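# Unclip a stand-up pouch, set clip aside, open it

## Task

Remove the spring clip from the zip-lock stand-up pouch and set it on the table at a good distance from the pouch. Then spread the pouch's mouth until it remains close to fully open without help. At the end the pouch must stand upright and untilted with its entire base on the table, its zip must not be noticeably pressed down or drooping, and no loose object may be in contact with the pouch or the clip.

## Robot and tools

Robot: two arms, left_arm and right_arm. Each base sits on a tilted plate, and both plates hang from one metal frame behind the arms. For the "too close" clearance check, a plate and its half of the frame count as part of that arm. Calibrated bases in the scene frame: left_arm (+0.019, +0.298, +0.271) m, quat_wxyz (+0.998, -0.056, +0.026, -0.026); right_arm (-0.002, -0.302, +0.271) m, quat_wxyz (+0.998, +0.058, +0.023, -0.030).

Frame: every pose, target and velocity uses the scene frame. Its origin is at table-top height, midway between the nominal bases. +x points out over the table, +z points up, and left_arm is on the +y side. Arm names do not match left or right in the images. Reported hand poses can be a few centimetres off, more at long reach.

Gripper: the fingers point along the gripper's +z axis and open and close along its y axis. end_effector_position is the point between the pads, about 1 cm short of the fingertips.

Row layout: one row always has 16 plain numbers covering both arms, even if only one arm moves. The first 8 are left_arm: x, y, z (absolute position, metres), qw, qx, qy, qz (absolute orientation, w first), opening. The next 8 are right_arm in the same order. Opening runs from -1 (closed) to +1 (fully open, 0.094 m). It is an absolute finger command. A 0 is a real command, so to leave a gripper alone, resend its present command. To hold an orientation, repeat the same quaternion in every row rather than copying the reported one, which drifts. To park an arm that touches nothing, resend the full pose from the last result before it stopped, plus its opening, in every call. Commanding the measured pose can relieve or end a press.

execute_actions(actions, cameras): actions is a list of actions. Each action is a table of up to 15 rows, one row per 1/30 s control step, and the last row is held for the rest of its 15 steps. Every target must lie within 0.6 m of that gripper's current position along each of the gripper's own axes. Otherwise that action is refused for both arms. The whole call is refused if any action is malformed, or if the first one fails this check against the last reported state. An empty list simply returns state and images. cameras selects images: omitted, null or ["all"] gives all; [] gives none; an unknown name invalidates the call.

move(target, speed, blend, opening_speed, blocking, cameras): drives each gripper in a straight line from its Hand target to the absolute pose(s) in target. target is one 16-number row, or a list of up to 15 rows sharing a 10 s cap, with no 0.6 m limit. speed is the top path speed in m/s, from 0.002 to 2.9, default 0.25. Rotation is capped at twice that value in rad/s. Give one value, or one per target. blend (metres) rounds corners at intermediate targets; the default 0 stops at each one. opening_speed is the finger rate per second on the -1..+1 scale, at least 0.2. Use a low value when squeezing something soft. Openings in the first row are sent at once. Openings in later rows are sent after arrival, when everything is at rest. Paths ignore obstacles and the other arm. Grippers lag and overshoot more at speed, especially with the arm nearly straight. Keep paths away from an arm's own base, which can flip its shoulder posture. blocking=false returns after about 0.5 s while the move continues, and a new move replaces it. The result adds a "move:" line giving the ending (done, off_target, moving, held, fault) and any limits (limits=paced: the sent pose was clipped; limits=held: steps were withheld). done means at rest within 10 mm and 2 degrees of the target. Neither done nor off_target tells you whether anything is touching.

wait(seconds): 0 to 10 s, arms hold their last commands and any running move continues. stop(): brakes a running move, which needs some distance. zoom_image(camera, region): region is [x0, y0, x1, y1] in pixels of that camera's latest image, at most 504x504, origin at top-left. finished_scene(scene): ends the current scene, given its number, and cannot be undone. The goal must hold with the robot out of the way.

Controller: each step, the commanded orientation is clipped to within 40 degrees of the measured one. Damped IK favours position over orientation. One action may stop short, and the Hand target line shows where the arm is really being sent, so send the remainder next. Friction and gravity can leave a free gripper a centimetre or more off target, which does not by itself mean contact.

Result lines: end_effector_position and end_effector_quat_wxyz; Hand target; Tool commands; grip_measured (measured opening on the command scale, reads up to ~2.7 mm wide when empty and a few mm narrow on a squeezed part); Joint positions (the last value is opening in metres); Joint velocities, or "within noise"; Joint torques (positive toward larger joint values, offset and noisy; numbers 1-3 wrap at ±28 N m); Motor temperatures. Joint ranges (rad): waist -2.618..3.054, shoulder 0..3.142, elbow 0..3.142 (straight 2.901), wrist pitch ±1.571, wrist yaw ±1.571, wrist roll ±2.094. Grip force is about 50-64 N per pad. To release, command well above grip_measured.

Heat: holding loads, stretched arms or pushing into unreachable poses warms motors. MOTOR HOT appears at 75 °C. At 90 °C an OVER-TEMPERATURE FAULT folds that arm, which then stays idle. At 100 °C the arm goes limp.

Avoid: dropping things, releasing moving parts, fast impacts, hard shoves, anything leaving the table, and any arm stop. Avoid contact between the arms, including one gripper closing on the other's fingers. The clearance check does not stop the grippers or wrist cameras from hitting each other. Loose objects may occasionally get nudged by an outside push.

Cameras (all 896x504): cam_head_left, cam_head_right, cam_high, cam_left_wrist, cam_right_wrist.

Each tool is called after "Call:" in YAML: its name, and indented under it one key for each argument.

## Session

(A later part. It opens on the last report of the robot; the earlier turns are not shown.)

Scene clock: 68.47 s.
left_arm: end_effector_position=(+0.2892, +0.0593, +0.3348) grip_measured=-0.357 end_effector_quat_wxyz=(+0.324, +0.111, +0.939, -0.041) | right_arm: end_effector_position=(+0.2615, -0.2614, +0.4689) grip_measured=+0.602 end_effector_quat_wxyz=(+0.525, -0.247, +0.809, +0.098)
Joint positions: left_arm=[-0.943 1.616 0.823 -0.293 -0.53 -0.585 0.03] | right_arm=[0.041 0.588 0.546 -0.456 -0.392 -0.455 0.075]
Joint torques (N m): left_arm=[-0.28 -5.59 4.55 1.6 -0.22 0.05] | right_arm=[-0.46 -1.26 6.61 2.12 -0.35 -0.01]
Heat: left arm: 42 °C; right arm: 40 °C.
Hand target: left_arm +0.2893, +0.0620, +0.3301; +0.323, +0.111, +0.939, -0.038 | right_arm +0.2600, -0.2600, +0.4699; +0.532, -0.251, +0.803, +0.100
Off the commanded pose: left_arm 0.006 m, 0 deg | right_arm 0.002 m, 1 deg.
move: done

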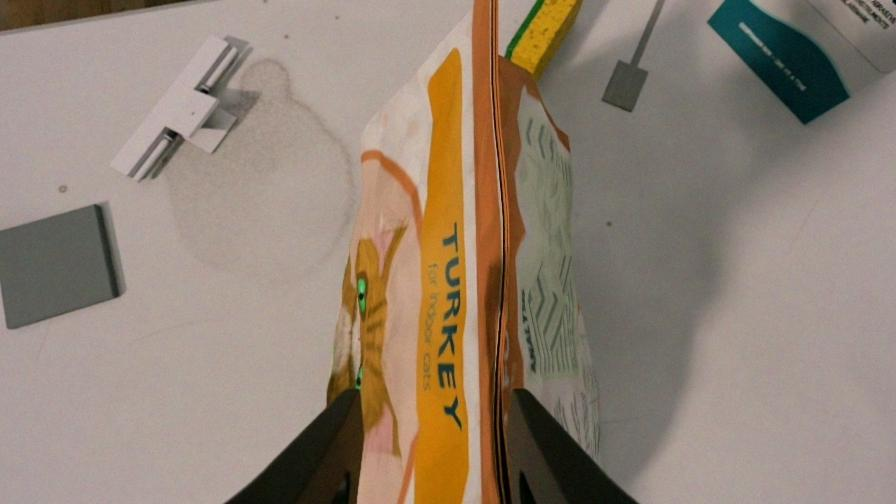

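Call:
move:
  target:
    - [0.2894,0.062,0.314,0.3233,0.1111,0.9390,-0.0383,-0.36,0.26,-0.26,0.47,0.53,-0.25,0.80,0.10,0.6]
  speed: 0.05
  cameras: ["cam_left_wrist"]

Call:
zoom_image:
  camera: "cam_left_wrist"
  region: [420, 240, 580, 504]

Scene clock: 70.07 s.
left_arm: end_effector_position=(+0.2898, +0.0585, +0.3202) grip_measured=-0.357 end_effector_quat_wxyz=(+0.325, +0.110, +0.938, -0.043) | right_arm: end_effector_position=(+0.2615, -0.2614, +0.4689) grip_measured=+0.602 end_effector_quat_wxyz=(+0.525, -0.247, +0.809, +0.098)
Joint positions: left_arm=[-0.937 1.648 0.786 -0.216 -0.526 -0.578 0.03] | right_arm=[0.041 0.588 0.546 -0.456 -0.392 -0.455 0.075]
Joint torques (N m): left_arm=[-0.25 -5.49 4.29 1.66 -0.19 0.04] | right_arm=[-0.46 -1.25 6.64 2.13 -0.35 -0.01]
Heat: left arm: 42 °C; right arm: 40 °C.
Hand target: left_arm +0.2893, +0.0621, +0.3141; +0.323, +0.111, +0.939, -0.038 | right_arm +0.2600, -0.2600, +0.4699; +0.532, -0.251, +0.803, +0.100
Off the commanded pose: left_arm 0.007 m, 1 deg | right_arm 0.002 m, 1 deg.
move: done

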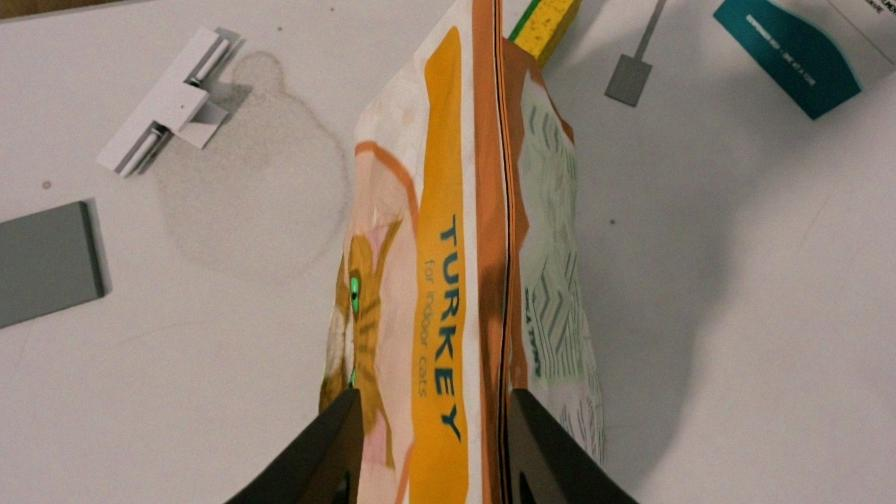

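Scaled by 1.909 from the camera's image (finer frame: 1280x720).

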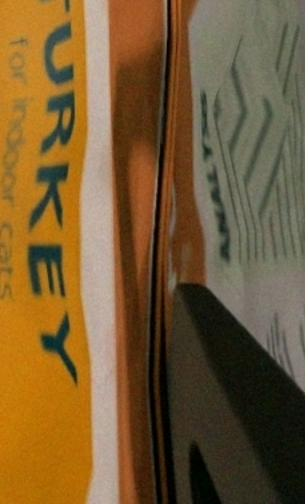

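Call:
move:
  target:
    - [0.2894,0.062,0.335,0.3233,0.1111,0.9390,-0.0383,-0.36,0.26,-0.26,0.47,0.53,-0.25,0.80,0.10,0.6]
    - [0.2987,0.1009,0.335,0.3233,0.1111,0.9390,-0.0383,-0.36,0.26,-0.26,0.47,0.53,-0.25,0.80,0.10,0.6]
  speed: 0.1
  cameras: ["cam_left_wrist"]

Call:
zoom_image:
  camera: "cam_left_wrist"
  region: [540, 240, 760, 504]

Scene clock: 72.50 s.
left_arm: end_effector_position=(+0.2999, +0.0979, +0.3333) grip_measured=-0.357 end_effector_quat_wxyz=(+0.320, +0.112, +0.940, -0.035) | right_arm: end_effector_position=(+0.2615, -0.2614, +0.4689) grip_measured=+0.602 end_effector_quat_wxyz=(+0.525, -0.247, +0.809, +0.098)
Joint positions: left_arm=[-0.828 1.515 0.737 -0.269 -0.477 -0.473 0.03] | right_arm=[0.041 0.588 0.546 -0.456 -0.392 -0.455 0.075]
Joint velocities: left_arm=[0.002 -0.007 -0.017 -0.154 0.051 -0.022 0.001] | right_arm=[within noise]
Joint torques (N m): left_arm=[-0.4 -7.05 4.36 1.59 -0.14 0.03] | right_arm=[-0.44 -1.26 6.63 2.13 -0.36 -0.02]
Heat: left arm: 42 °C; right arm: 40 °C.
Hand target: left_arm +0.2988, +0.1009, +0.3350; +0.323, +0.111, +0.939, -0.038 | right_arm +0.2600, -0.2600, +0.4699; +0.532, -0.251, +0.803, +0.100
Off the commanded pose: left_arm 0.004 m, 1 deg | right_arm 0.002 m, 1 deg.
move: done

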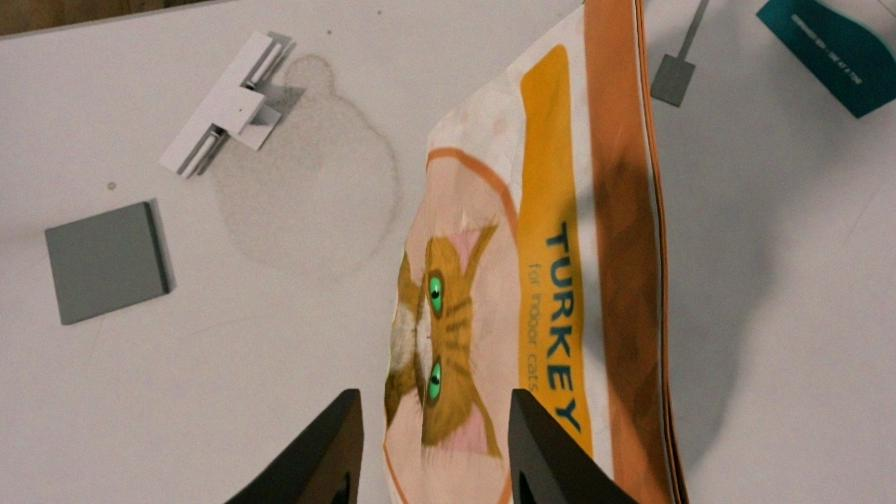

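Scaled by 1.909 from the camera's image (finer frame: 1280x720).

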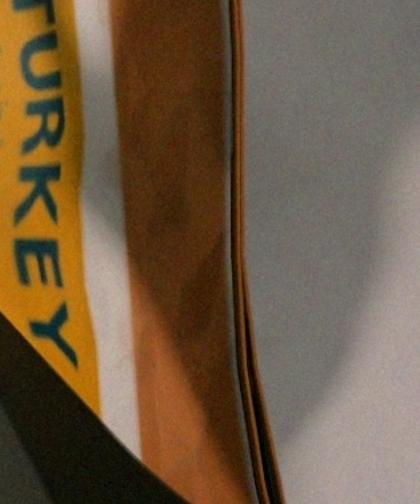

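Call:
move:
  target:
    - [0.2895,0.0605,0.335,0.3233,0.1111,0.9390,-0.0383,-0.36,0.26,-0.26,0.47,0.53,-0.25,0.80,0.10,0.6]
  speed: 0.1
  cameras: ["cam_left_wrist","cam_high","cam_head_right"]

Call:
zoom_image:
  camera: "cam_high"
  region: [360, 120, 480, 220]

Call:
zoom_image:
  camera: "cam_head_right"
  region: [460, 90, 600, 210]

Scene clock: 74.80 s.
left_arm: end_effector_position=(+0.2844, +0.0653, +0.3274) grip_measured=-0.357 end_effector_quat_wxyz=(+0.314, +0.116, +0.941, -0.040) | right_arm: end_effector_position=(+0.2615, -0.2614, +0.4689) grip_measured=+0.602 end_effector_quat_wxyz=(+0.525, -0.247, +0.809, +0.098)
Joint positions: left_arm=[-0.935 1.605 0.792 -0.287 -0.512 -0.577 0.03] | right_arm=[0.041 0.588 0.546 -0.456 -0.392 -0.455 0.075]
Joint torques (N m): left_arm=[-1.22 -5.05 8.43 1.26 -0.37 -0.04] | right_arm=[-0.44 -1.26 6.61 2.13 -0.36 -0.02]
Heat: left arm: 42 °C; right arm: 40 °C.
Hand target: left_arm +0.2893, +0.0605, +0.3350; +0.323, +0.111, +0.939, -0.039 | right_arm +0.2600, -0.2600, +0.4699; +0.532, -0.251, +0.803, +0.100
Off the commanded pose: left_arm 0.010 m, 1 deg | right_arm 0.002 m, 1 deg.
move: done
Images, in order (width x height): cam_head_right 896x504, cam_high 896x504, cam_left_wrist 896x504.

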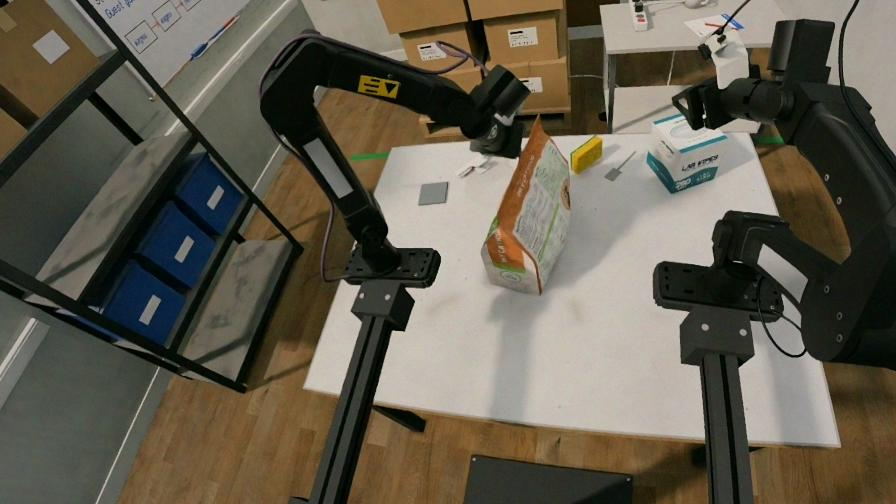

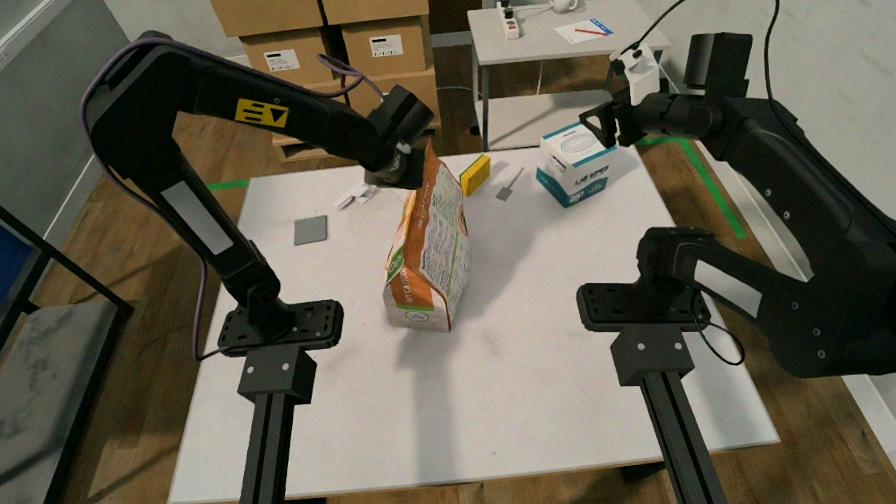

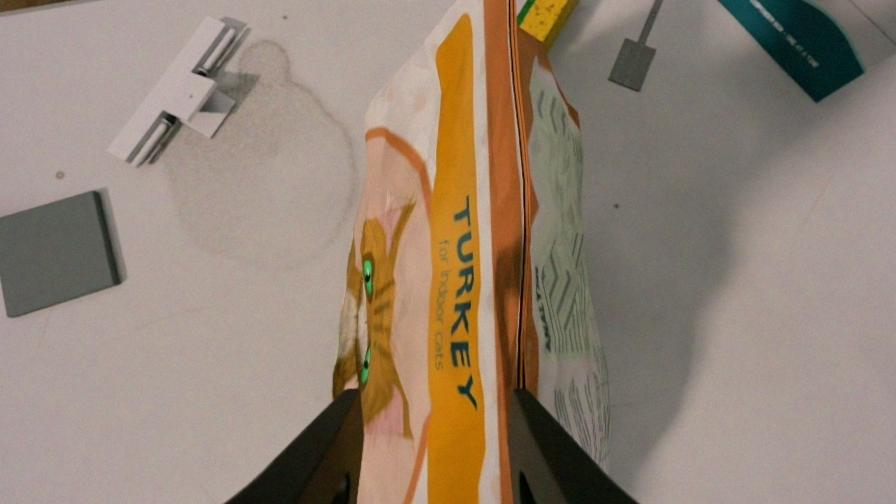

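Scaled by 4.200 from the camera's image (finer frame: 1280x720).

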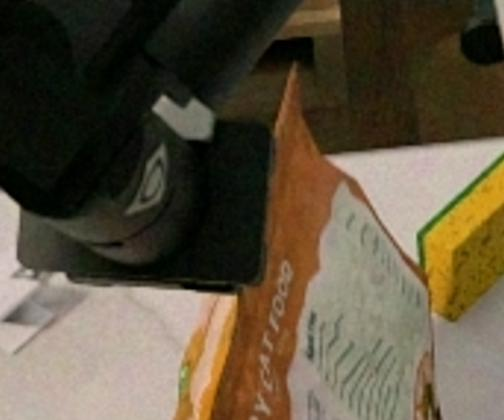

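Scaled by 3.600 from the camera's image (finer frame: 1280x720).

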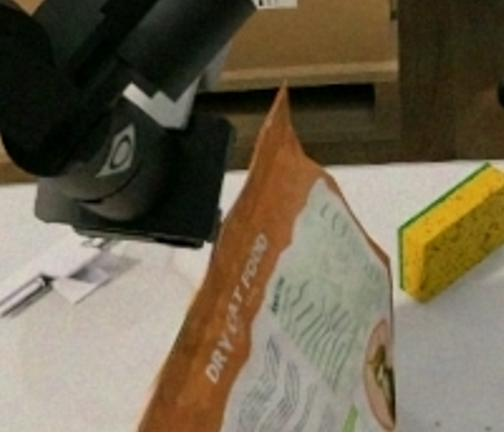

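Call:
execute_actions:
  actions: []
  cameras: ["cam_right_wrist"]

Scene clock: 78.00 s.
left_arm: end_effector_position=(+0.2844, +0.0655, +0.3274) grip_measured=-0.357 end_effector_quat_wxyz=(+0.315, +0.115, +0.941, -0.040) | right_arm: end_effector_position=(+0.2615, -0.2614, +0.4689) grip_measured=+0.602 end_effector_quat_wxyz=(+0.525, -0.247, +0.809, +0.098)
Joint positions: left_arm=[-0.935 1.605 0.792 -0.287 -0.513 -0.578 0.03] | right_arm=[0.041 0.588 0.546 -0.456 -0.392 -0.455 0.075]
Joint velocities: within noise
Joint torques (N m): left_arm=[-1.25 -5.07 8.42 1.3 -0.38 -0.05] | right_arm=[-0.43 -1.26 6.61 2.13 -0.36 -0.02]
Motor temperatures (°C): left_arm=[25 41 36 29 25 25 28] | right_arm=[24 40 32 32 23 23 23]
Heat: left arm: 41 °C; right arm: 40 °C.
Hand target: left_arm +0.2894, +0.0606, +0.3351; +0.324, +0.111, +0.939, -0.039 | right_arm +0.2600, -0.2600, +0.4699; +0.532, -0.251, +0.803, +0.100
Tool commands: left_gripper/opening=-0.36 right_gripper/opening=+0.6
Off the commanded pose: left_arm 0.010 m, 1 deg | right_arm 0.002 m, 1 deg.
Images, in order (width x height): cam_right_wrist 896x504.

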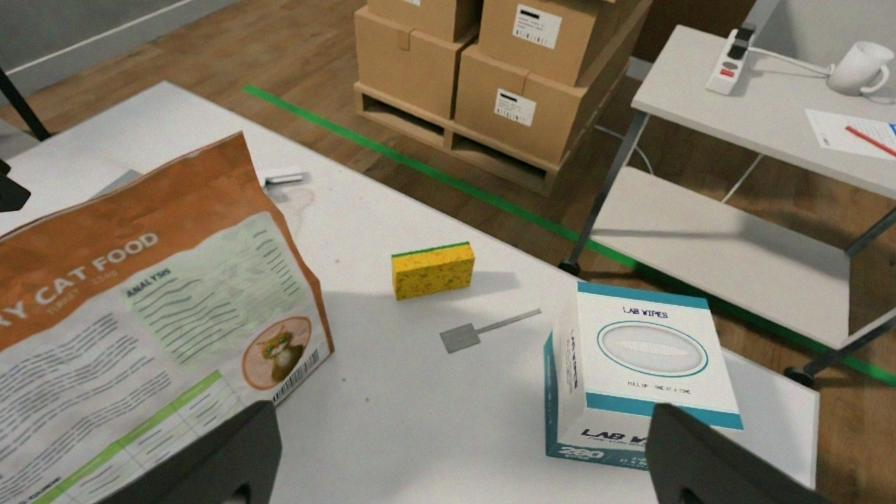

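Call:
move:
  target:
    - [0.2895,0.0605,0.335,0.3233,0.1111,0.9390,-0.0383,-0.36,0.24,-0.22,0.37,0.5964,-0.3799,0.5964,0.3799,0.6]
  speed: 0.3
  cameras: ["cam_right_wrist","cam_left_wrist"]

Scene clock: 80.83 s.
left_arm: end_effector_position=(+0.2844, +0.0656, +0.3273) grip_measured=-0.357 end_effector_quat_wxyz=(+0.314, +0.115, +0.941, -0.040) | right_arm: end_effector_position=(+0.2397, -0.2203, +0.3656) grip_measured=+0.602 end_effector_quat_wxyz=(+0.595, -0.381, +0.605, +0.367)
Joint positions: left_arm=[-0.935 1.605 0.792 -0.288 -0.513 -0.578 0.03] | right_arm=[-0.336 1.465 0.258 0.187 -1.444 -1.116 0.075]
Joint torques (N m): left_arm=[-1.22 -5.05 8.4 1.3 -0.39 -0.05] | right_arm=[0.39 -3.37 5.63 0.7 -0.81 -0.04]
Heat: left arm: 41 °C; right arm: 40 °C.
Hand target: left_arm +0.2893, +0.0606, +0.3350; +0.323, +0.111, +0.939, -0.039 | right_arm +0.2401, -0.2200, +0.3700; +0.598, -0.378, +0.597, +0.379
Off the commanded pose: left_arm 0.011 m, 1 deg | right_arm 0.004 m, 2 deg.
move: off_target (left_arm)
Images, in order (width x height): cam_left_wrist 896x504, cam_right_wrist 896x504.

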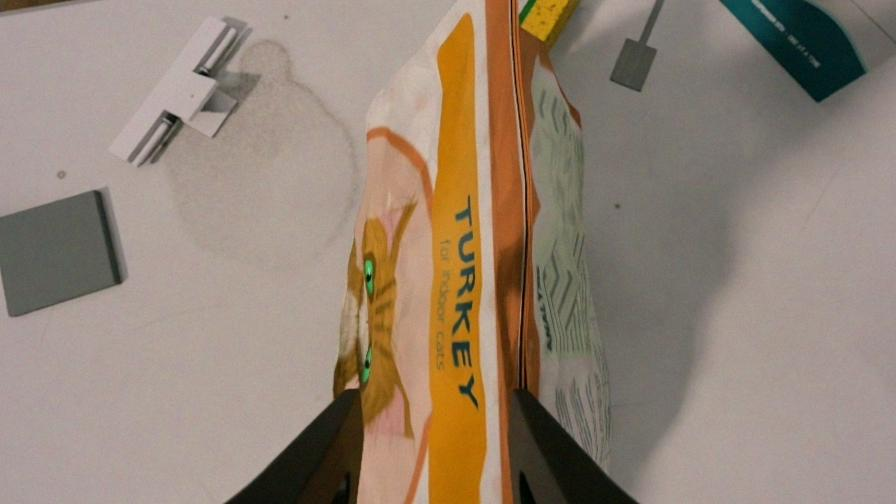

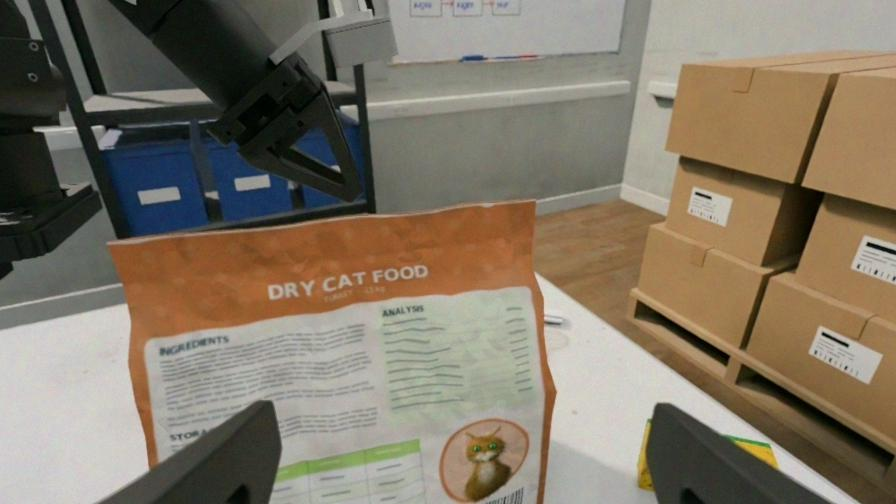

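Call:
zoom_image:
  camera: "cam_right_wrist"
  region: [280, 130, 420, 240]

Scaled by 3.600 from the camera's image (finer frame: 1280x720).

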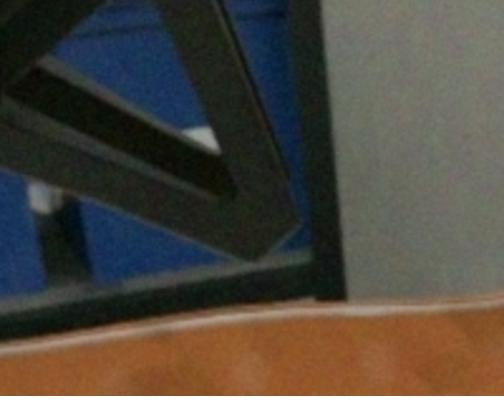

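Call:
move:
  target:
    - [0.290,0.0665,0.352,0.3233,0.1111,0.9390,-0.0383,-0.36,0.24,-0.22,0.37,0.5964,-0.3799,0.5964,0.3799,0.6]
    - [0.290,0.0649,0.322,0.3233,0.1111,0.9390,-0.0383,-0.36,0.24,-0.22,0.37,0.5964,-0.3799,0.5964,0.3799,0.6]
  speed: 0.08
  cameras: ["cam_right_wrist","cam_left_wrist"]

Call:
zoom_image:
  camera: "cam_left_wrist"
  region: [440, 260, 580, 460]

Call:
zoom_image:
  camera: "cam_right_wrist"
  region: [280, 130, 420, 240]

Scene clock: 83.77 s.
left_arm: end_effector_position=(+0.2883, +0.0596, +0.3271) grip_measured=-0.357 end_effector_quat_wxyz=(+0.321, +0.113, +0.939, -0.047) | right_arm: end_effector_position=(+0.2397, -0.2203, +0.3658) grip_measured=+0.602 end_effector_quat_wxyz=(+0.595, -0.382, +0.605, +0.367)
Joint positions: left_arm=[-0.935 1.622 0.796 -0.251 -0.513 -0.574 0.03] | right_arm=[-0.336 1.465 0.262 0.171 -1.445 -1.129 0.075]
Joint torques (N m): left_arm=[-0.08 -5.45 4.4 1.64 -0.32 0.03] | right_arm=[0.34 -3.32 5.59 0.7 -0.8 -0.02]
Heat: left arm: 41 °C; right arm: 40 °C.
Hand target: left_arm +0.2898, +0.0649, +0.3221; +0.323, +0.111, +0.939, -0.038 | right_arm +0.2401, -0.2200, +0.3700; +0.598, -0.378, +0.597, +0.379
Off the commanded pose: left_arm 0.008 m, 1 deg | right_arm 0.004 m, 2 deg.
move: done
Images, in order (width x height): cam_left_wrist 896x504, cam_right_wrist 896x504.

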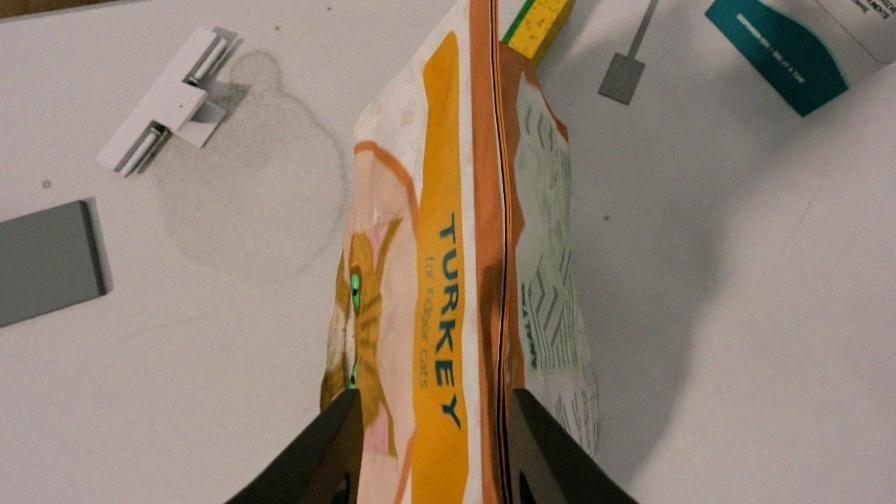

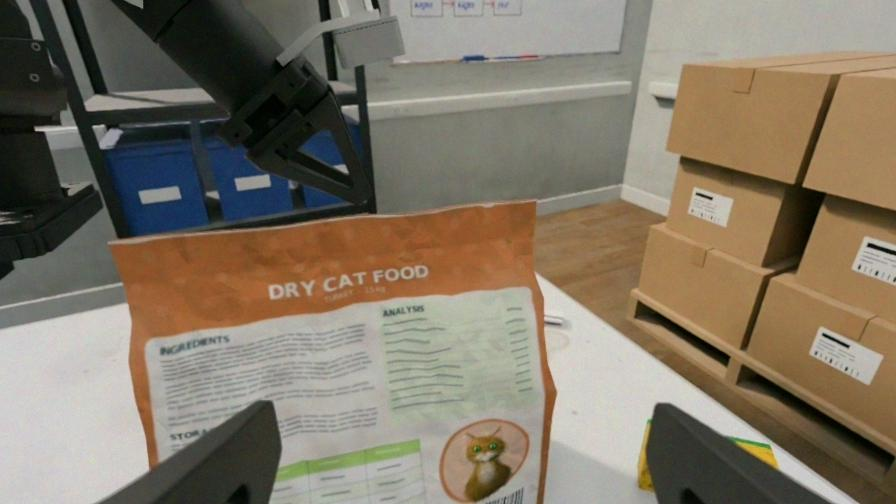

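Scaled by 2.520 from the camera's image (finer frame: 1280x720).

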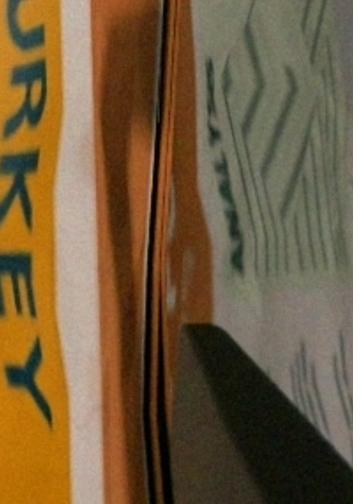

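Scaled by 3.600 from the camera's image (finer frame: 1280x720).

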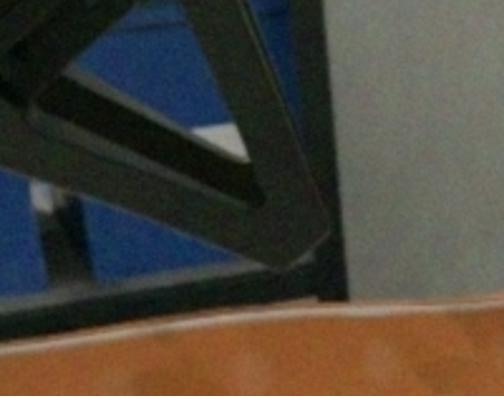

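Call:
move:
  target:
    - [0.2905,0.0678,0.325,0.3233,0.1111,0.9390,-0.0383,-0.36,0.24,-0.22,0.37,0.5964,-0.3799,0.5964,0.3799,0.6]
  speed: 0.05
  cameras: ["cam_left_wrist"]

Call:
zoom_image:
  camera: "cam_left_wrist"
  region: [440, 260, 580, 460]

Scene clock: 84.87 s.
left_arm: end_effector_position=(+0.2904, +0.0619, +0.3267) grip_measured=-0.357 end_effector_quat_wxyz=(+0.321, +0.112, +0.939, -0.044) | right_arm: end_effector_position=(+0.2395, -0.2202, +0.3657) grip_measured=+0.602 end_effector_quat_wxyz=(+0.595, -0.381, +0.605, +0.367)
Joint positions: left_arm=[-0.926 1.622 0.796 -0.251 -0.513 -0.567 0.03] | right_arm=[-0.336 1.465 0.262 0.168 -1.445 -1.13 0.075]
Joint torques (N m): left_arm=[-0.27 -6.71 4.29 1.52 -0.27 0.06] | right_arm=[0.36 -3.3 5.64 0.69 -0.8 -0.03]
Heat: left arm: 41 °C; right arm: 40 °C.
Hand target: left_arm +0.2905, +0.0678, +0.3250; +0.323, +0.111, +0.939, -0.038 | right_arm +0.2400, -0.2200, +0.3700; +0.597, -0.378, +0.597, +0.379
Off the commanded pose: left_arm 0.006 m, 1 deg | right_arm 0.004 m, 2 deg.
move: done

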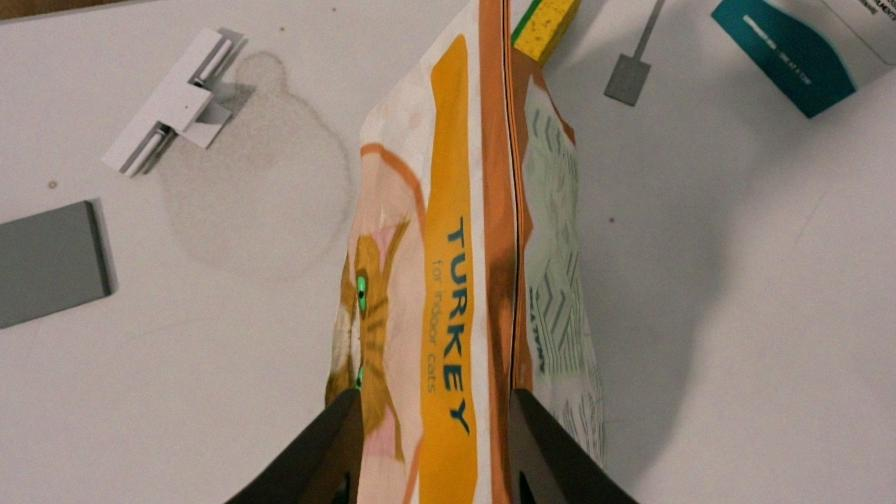

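Scaled by 2.520 from the camera's image (finer frame: 1280x720).

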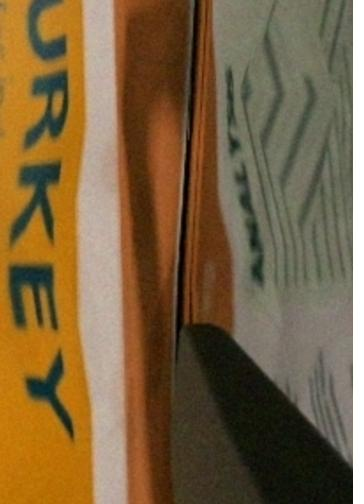

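Call:
move:
  target:
    - [0.2905,0.0678,0.310,0.3233,0.1111,0.9390,-0.0383,-0.36,0.24,-0.22,0.37,0.5964,-0.3799,0.5964,0.3799,0.6]
  speed: 0.04
  cameras: ["cam_left_wrist","cam_right_wrist"]

Call:
zoom_image:
  camera: "cam_left_wrist"
  region: [440, 260, 580, 460]

Call:
zoom_image:
  camera: "cam_right_wrist"
  region: [280, 130, 420, 240]

Scene clock: 86.40 s.
left_arm: end_effector_position=(+0.2904, +0.0634, +0.3157) grip_measured=-0.357 end_effector_quat_wxyz=(+0.324, +0.111, +0.939, -0.045) | right_arm: end_effector_position=(+0.2394, -0.2202, +0.3656) grip_measured=+0.602 end_effector_quat_wxyz=(+0.595, -0.381, +0.605, +0.367)
Joint positions: left_arm=[-0.92 1.641 0.76 -0.189 -0.513 -0.561 0.03] | right_arm=[-0.336 1.465 0.262 0.167 -1.445 -1.132 0.075]
Joint torques (N m): left_arm=[-0.23 -5.41 4.21 1.59 -0.26 0.04] | right_arm=[0.36 -3.34 5.68 0.69 -0.8 -0.03]
Heat: left arm: 41 °C; right arm: 40 °C.
Hand target: left_arm +0.2904, +0.0678, +0.3101; +0.323, +0.111, +0.939, -0.038 | right_arm +0.2401, -0.2200, +0.3700; +0.597, -0.378, +0.597, +0.379
Off the commanded pose: left_arm 0.007 m, 1 deg | right_arm 0.004 m, 2 deg.
move: done

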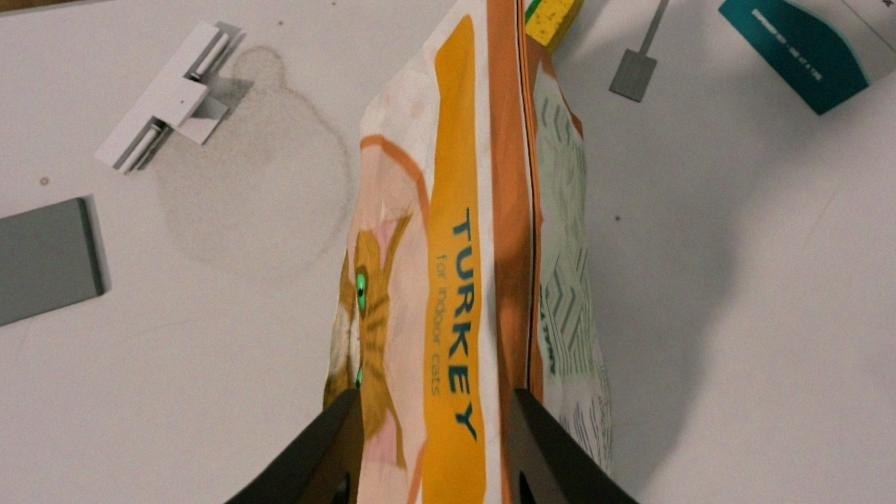

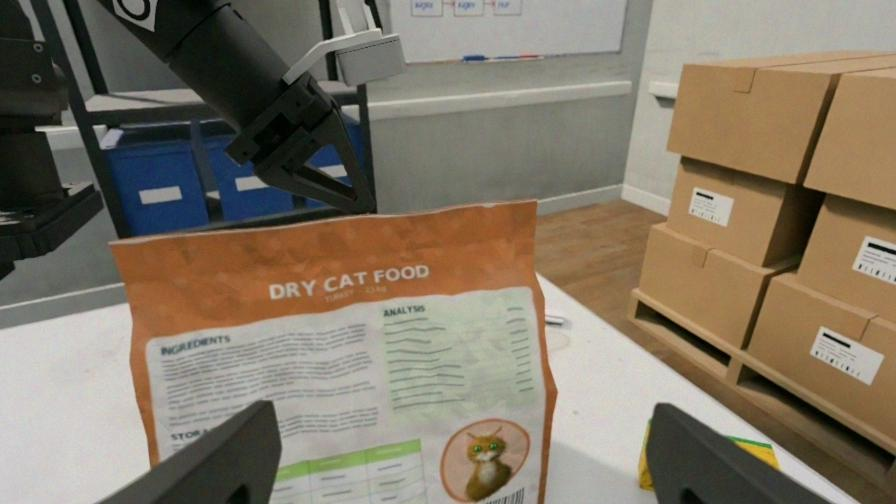

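Scaled by 2.520 from the camera's image (finer frame: 1280x720).

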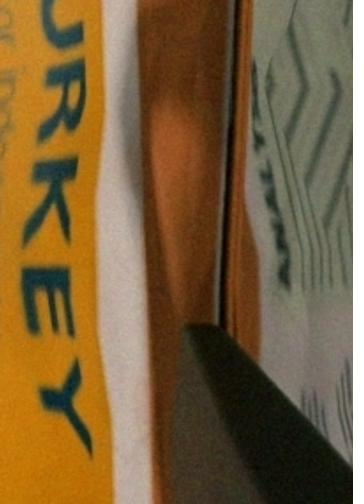

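Scaled by 3.600 from the camera's image (finer frame: 1280x720).

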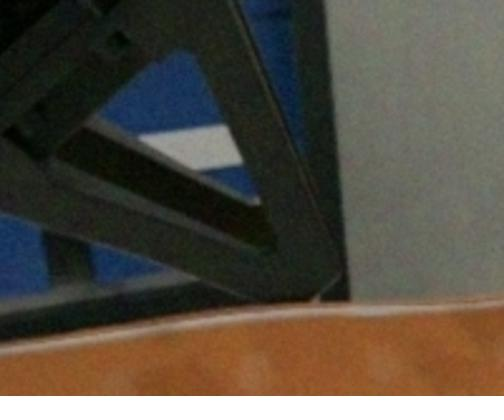

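Call:
move:
  target:
    - [0.2905,0.0640,0.320,0.3233,0.1111,0.9390,-0.0383,-0.36,0.24,-0.22,0.37,0.5964,-0.3799,0.5964,0.3799,0.6]
    - [0.2900,0.0580,0.322,0.3233,0.1111,0.9390,-0.0383,-0.36,0.24,-0.22,0.37,0.5964,-0.3799,0.5964,0.3799,0.6]
  speed: 0.03
  cameras: ["cam_left_wrist"]

Call:
zoom_image:
  camera: "cam_left_wrist"
  region: [440, 260, 580, 460]

Scene clock: 87.83 s.
left_arm: end_effector_position=(+0.2858, +0.0639, +0.3152) grip_measured=-0.357 end_effector_quat_wxyz=(+0.315, +0.113, +0.941, -0.040) | right_arm: end_effector_position=(+0.2393, -0.2201, +0.3656) grip_measured=+0.602 end_effector_quat_wxyz=(+0.595, -0.381, +0.605, +0.367)
Joint positions: left_arm=[-0.93 1.641 0.77 -0.226 -0.513 -0.576 0.03] | right_arm=[-0.336 1.465 0.262 0.166 -1.445 -1.133 0.075]
Joint torques (N m): left_arm=[-1.48 -5.14 8.23 1.32 -0.38 -0.08] | right_arm=[0.36 -3.29 5.7 0.68 -0.8 -0.03]
Heat: left arm: 41 °C; right arm: 40 °C.
Hand target: left_arm +0.2898, +0.0581, +0.3220; +0.323, +0.111, +0.939, -0.039 | right_arm +0.2401, -0.2200, +0.3700; +0.597, -0.379, +0.597, +0.379
Off the commanded pose: left_arm 0.010 m, 1 deg | right_arm 0.004 m, 2 deg.
move: done

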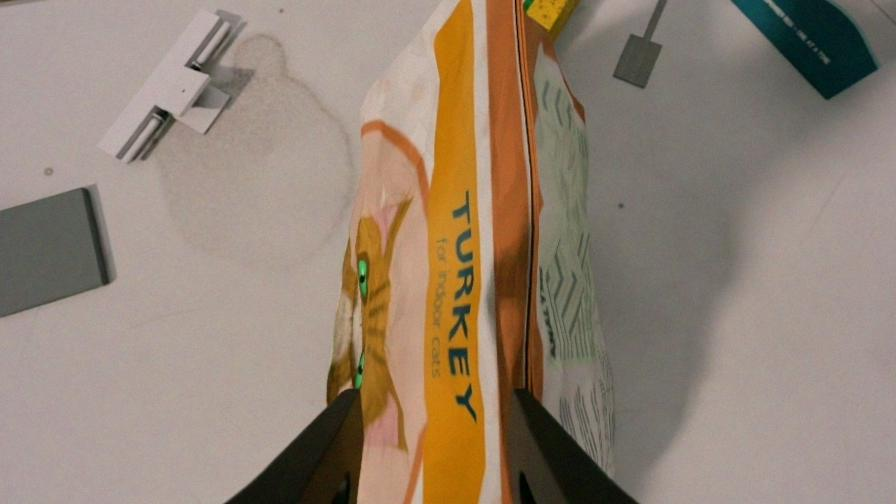

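Scaled by 2.520 from the camera's image (finer frame: 1280x720).

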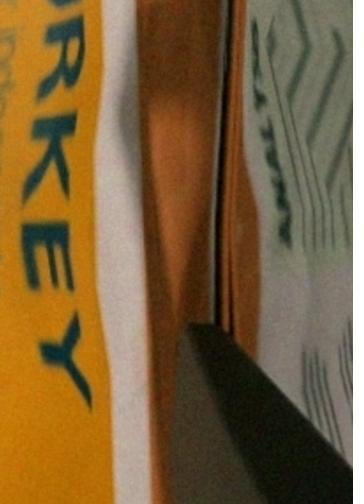

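Call:
move:
  target:
    - [0.290,0.0640,0.350,0.3233,0.1111,0.9390,-0.0383,-0.36,0.24,-0.22,0.37,0.5964,-0.3799,0.5964,0.3799,0.6]
    - [0.2905,0.0680,0.326,0.3233,0.1111,0.9390,-0.0383,-0.36,0.24,-0.22,0.37,0.5964,-0.3799,0.5964,0.3799,0.6]
  speed: 0.06
  cameras: ["cam_left_wrist"]

Call:
zoom_image:
  camera: "cam_left_wrist"
  region: [440, 260, 580, 460]

Scene clock: 90.07 s.
left_arm: end_effector_position=(+0.2900, +0.0635, +0.3319) grip_measured=-0.357 end_effector_quat_wxyz=(+0.323, +0.111, +0.939, -0.046) | right_arm: end_effector_position=(+0.2393, -0.2201, +0.3656) grip_measured=+0.602 end_effector_quat_wxyz=(+0.595, -0.381, +0.605, +0.367)
Joint positions: left_arm=[-0.926 1.602 0.797 -0.267 -0.513 -0.567 0.03] | right_arm=[-0.336 1.465 0.262 0.165 -1.445 -1.133 0.075]
Joint torques (N m): left_arm=[-0.28 -5.24 4.37 1.63 -0.28 0.08] | right_arm=[0.38 -3.3 5.7 0.69 -0.8 -0.02]
Heat: left arm: 41 °C; right arm: 40 °C.
Hand target: left_arm +0.2904, +0.0680, +0.3261; +0.323, +0.111, +0.939, -0.038 | right_arm +0.2401, -0.2200, +0.3699; +0.597, -0.379, +0.597, +0.379
Off the commanded pose: left_arm 0.007 m, 1 deg | right_arm 0.004 m, 2 deg.
move: done

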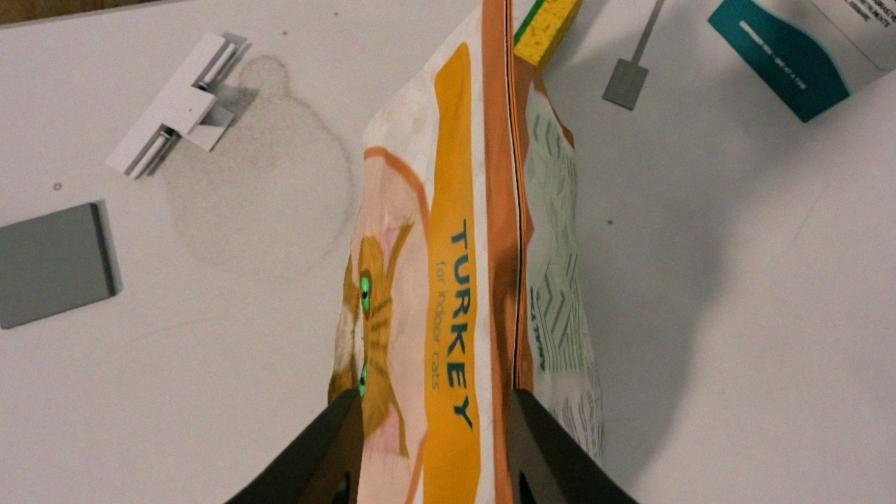

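Scaled by 2.520 from the camera's image (finer frame: 1280x720).

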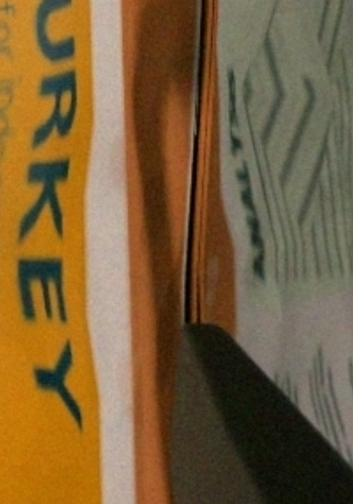

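Call:
move:
  target:
    - [0.2898,0.0650,0.308,0.3233,0.1111,0.9390,-0.0383,-0.36,0.24,-0.22,0.37,0.5964,-0.3799,0.5964,0.3799,0.6]
  speed: 0.04
  cameras: ["cam_left_wrist"]

Call:
zoom_image:
  camera: "cam_left_wrist"
  region: [440, 260, 580, 460]

Scene clock: 91.67 s.
left_arm: end_effector_position=(+0.2896, +0.0605, +0.3135) grip_measured=-0.357 end_effector_quat_wxyz=(+0.323, +0.112, +0.939, -0.045) | right_arm: end_effector_position=(+0.2392, -0.2201, +0.3656) grip_measured=+0.602 end_effector_quat_wxyz=(+0.595, -0.381, +0.605, +0.368)
Joint positions: left_arm=[-0.926 1.654 0.763 -0.183 -0.513 -0.567 0.03] | right_arm=[-0.336 1.465 0.262 0.165 -1.445 -1.133 0.075]
Joint torques (N m): left_arm=[-0.35 -5.48 4.18 1.67 -0.29 0.05] | right_arm=[0.34 -3.26 5.68 0.68 -0.79 -0.02]
Heat: left arm: 41 °C; right arm: 40 °C.
Hand target: left_arm +0.2897, +0.0650, +0.3081; +0.323, +0.111, +0.939, -0.038 | right_arm +0.2401, -0.2200, +0.3699; +0.597, -0.378, +0.597, +0.379
Off the commanded pose: left_arm 0.007 m, 1 deg | right_arm 0.004 m, 2 deg.
move: done

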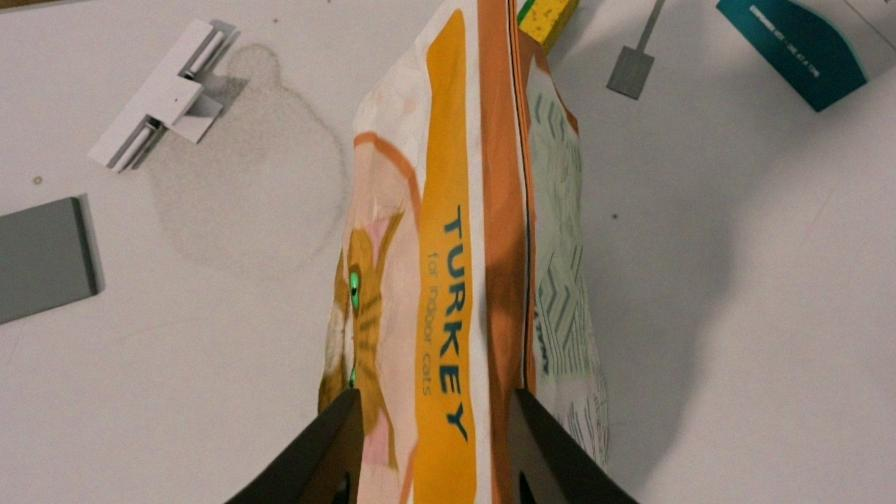

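Scaled by 2.520 from the camera's image (finer frame: 1280x720).

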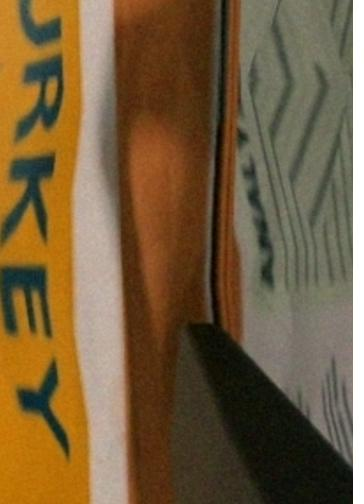

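Call:
execute_actions:
  actions: []
  cameras: ["cam_right_wrist","cam_left_wrist"]

Call:
zoom_image:
  camera: "cam_right_wrist"
  region: [300, 160, 400, 240]

Call:
zoom_image:
  camera: "cam_left_wrist"
  region: [490, 340, 560, 420]

Scene clock: 91.97 s.
left_arm: end_effector_position=(+0.2896, +0.0605, +0.3135) grip_measured=-0.357 end_effector_quat_wxyz=(+0.323, +0.112, +0.939, -0.046) | right_arm: end_effector_position=(+0.2392, -0.2201, +0.3656) grip_measured=+0.602 end_effector_quat_wxyz=(+0.595, -0.381, +0.605, +0.368)
Joint positions: left_arm=[-0.926 1.654 0.763 -0.182 -0.513 -0.567 0.03] | right_arm=[-0.336 1.465 0.262 0.165 -1.445 -1.133 0.075]
Joint velocities: within noise
Joint torques (N m): left_arm=[-0.36 -5.48 4.21 1.64 -0.28 0.03] | right_arm=[0.39 -3.29 5.67 0.68 -0.8 -0.02]
Motor temperatures (°C): left_arm=[25 41 36 29 25 25 27] | right_arm=[24 40 32 30 24 23 23]
Heat: left arm: 41 °C; right arm: 40 °C.
Hand target: left_arm +0.2897, +0.0650, +0.3081; +0.323, +0.111, +0.939, -0.038 | right_arm +0.2401, -0.2200, +0.3699; +0.597, -0.378, +0.597, +0.379
Tool commands: left_gripper/opening=-0.36 right_gripper/opening=+0.6
Off the commanded pose: left_arm 0.007 m, 1 deg | right_arm 0.004 m, 2 deg.
Images, in order (width x height): cam_left_wrist 896x504, cam_right_wrist 896x504.

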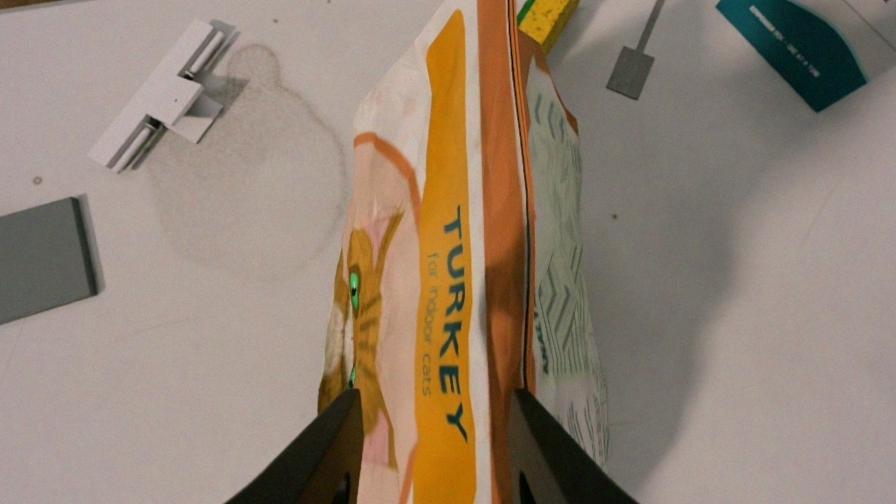

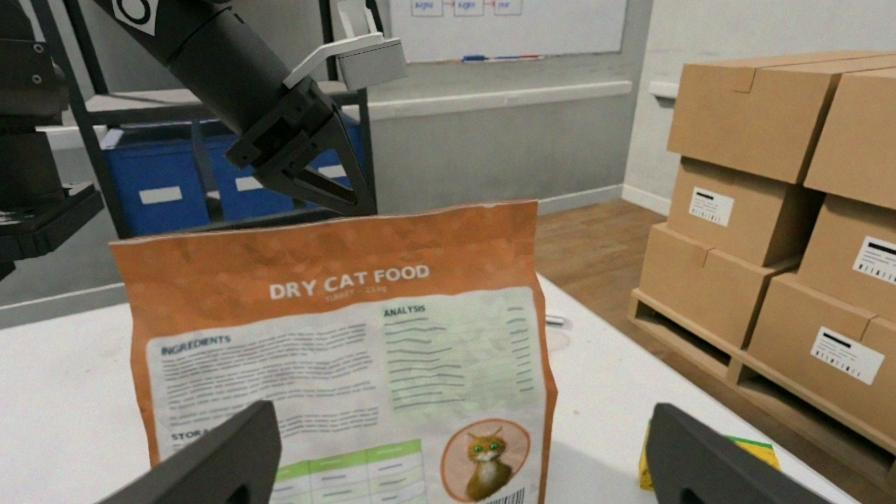

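Scaled by 5.040 from the camera's image (finer frame: 1280x720).

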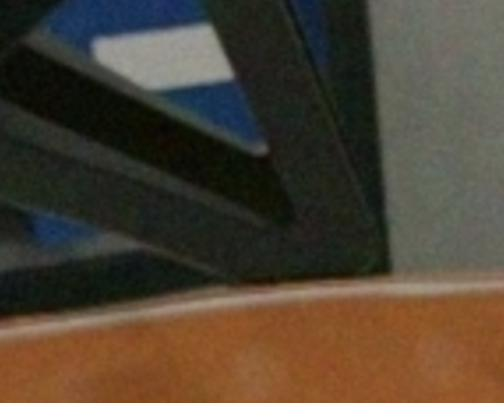

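Scaled by 6.300 from the camera's image (finer frame: 1280x720).

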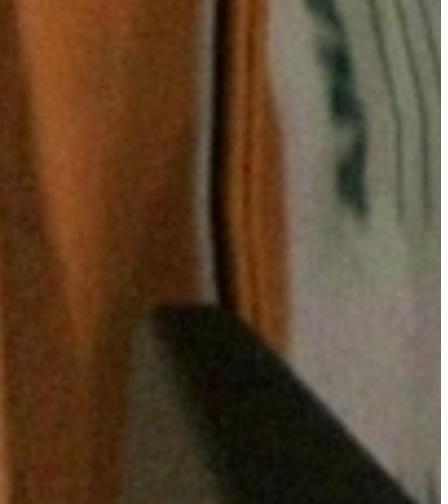

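Call:
move:
  target:
    - [0.290,0.0600,0.348,0.3233,0.1111,0.9390,-0.0383,-0.36,0.24,-0.22,0.37,0.5964,-0.3799,0.5964,0.3799,0.6]
    - [0.2902,0.0662,0.324,0.3233,0.1111,0.9390,-0.0383,-0.36,0.24,-0.22,0.37,0.5964,-0.3799,0.5964,0.3799,0.6]
  speed: 0.06
  cameras: ["cam_left_wrist"]

Call:
zoom_image:
  camera: "cam_left_wrist"
  region: [490, 340, 560, 420]

Scene clock: 94.53 s.
left_arm: end_effector_position=(+0.2895, +0.0618, +0.3291) grip_measured=-0.357 end_effector_quat_wxyz=(+0.322, +0.112, +0.939, -0.046) | right_arm: end_effector_position=(+0.2392, -0.2201, +0.3656) grip_measured=+0.602 end_effector_quat_wxyz=(+0.594, -0.381, +0.605, +0.368)
Joint positions: left_arm=[-0.929 1.614 0.797 -0.259 -0.514 -0.571 0.03] | right_arm=[-0.336 1.465 0.262 0.164 -1.445 -1.134 0.075]
Joint torques (N m): left_arm=[-0.31 -5.44 4.36 1.58 -0.3 0.06] | right_arm=[0.36 -3.29 5.71 0.69 -0.8 -0.02]
Heat: left arm: 41 °C; right arm: 40 °C.
Hand target: left_arm +0.2902, +0.0662, +0.3241; +0.323, +0.111, +0.939, -0.038 | right_arm +0.2401, -0.2200, +0.3699; +0.597, -0.379, +0.597, +0.379
Off the commanded pose: left_arm 0.007 m, 1 deg | right_arm 0.005 m, 2 deg.
move: done

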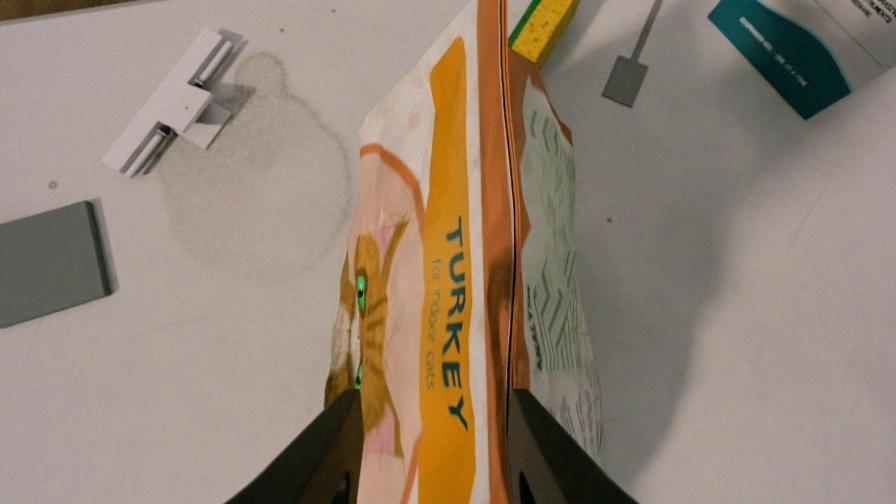

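Scaled by 6.300 from the camera's image (finer frame: 1280x720).

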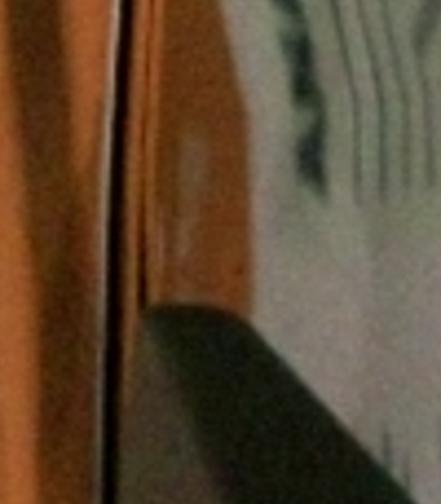

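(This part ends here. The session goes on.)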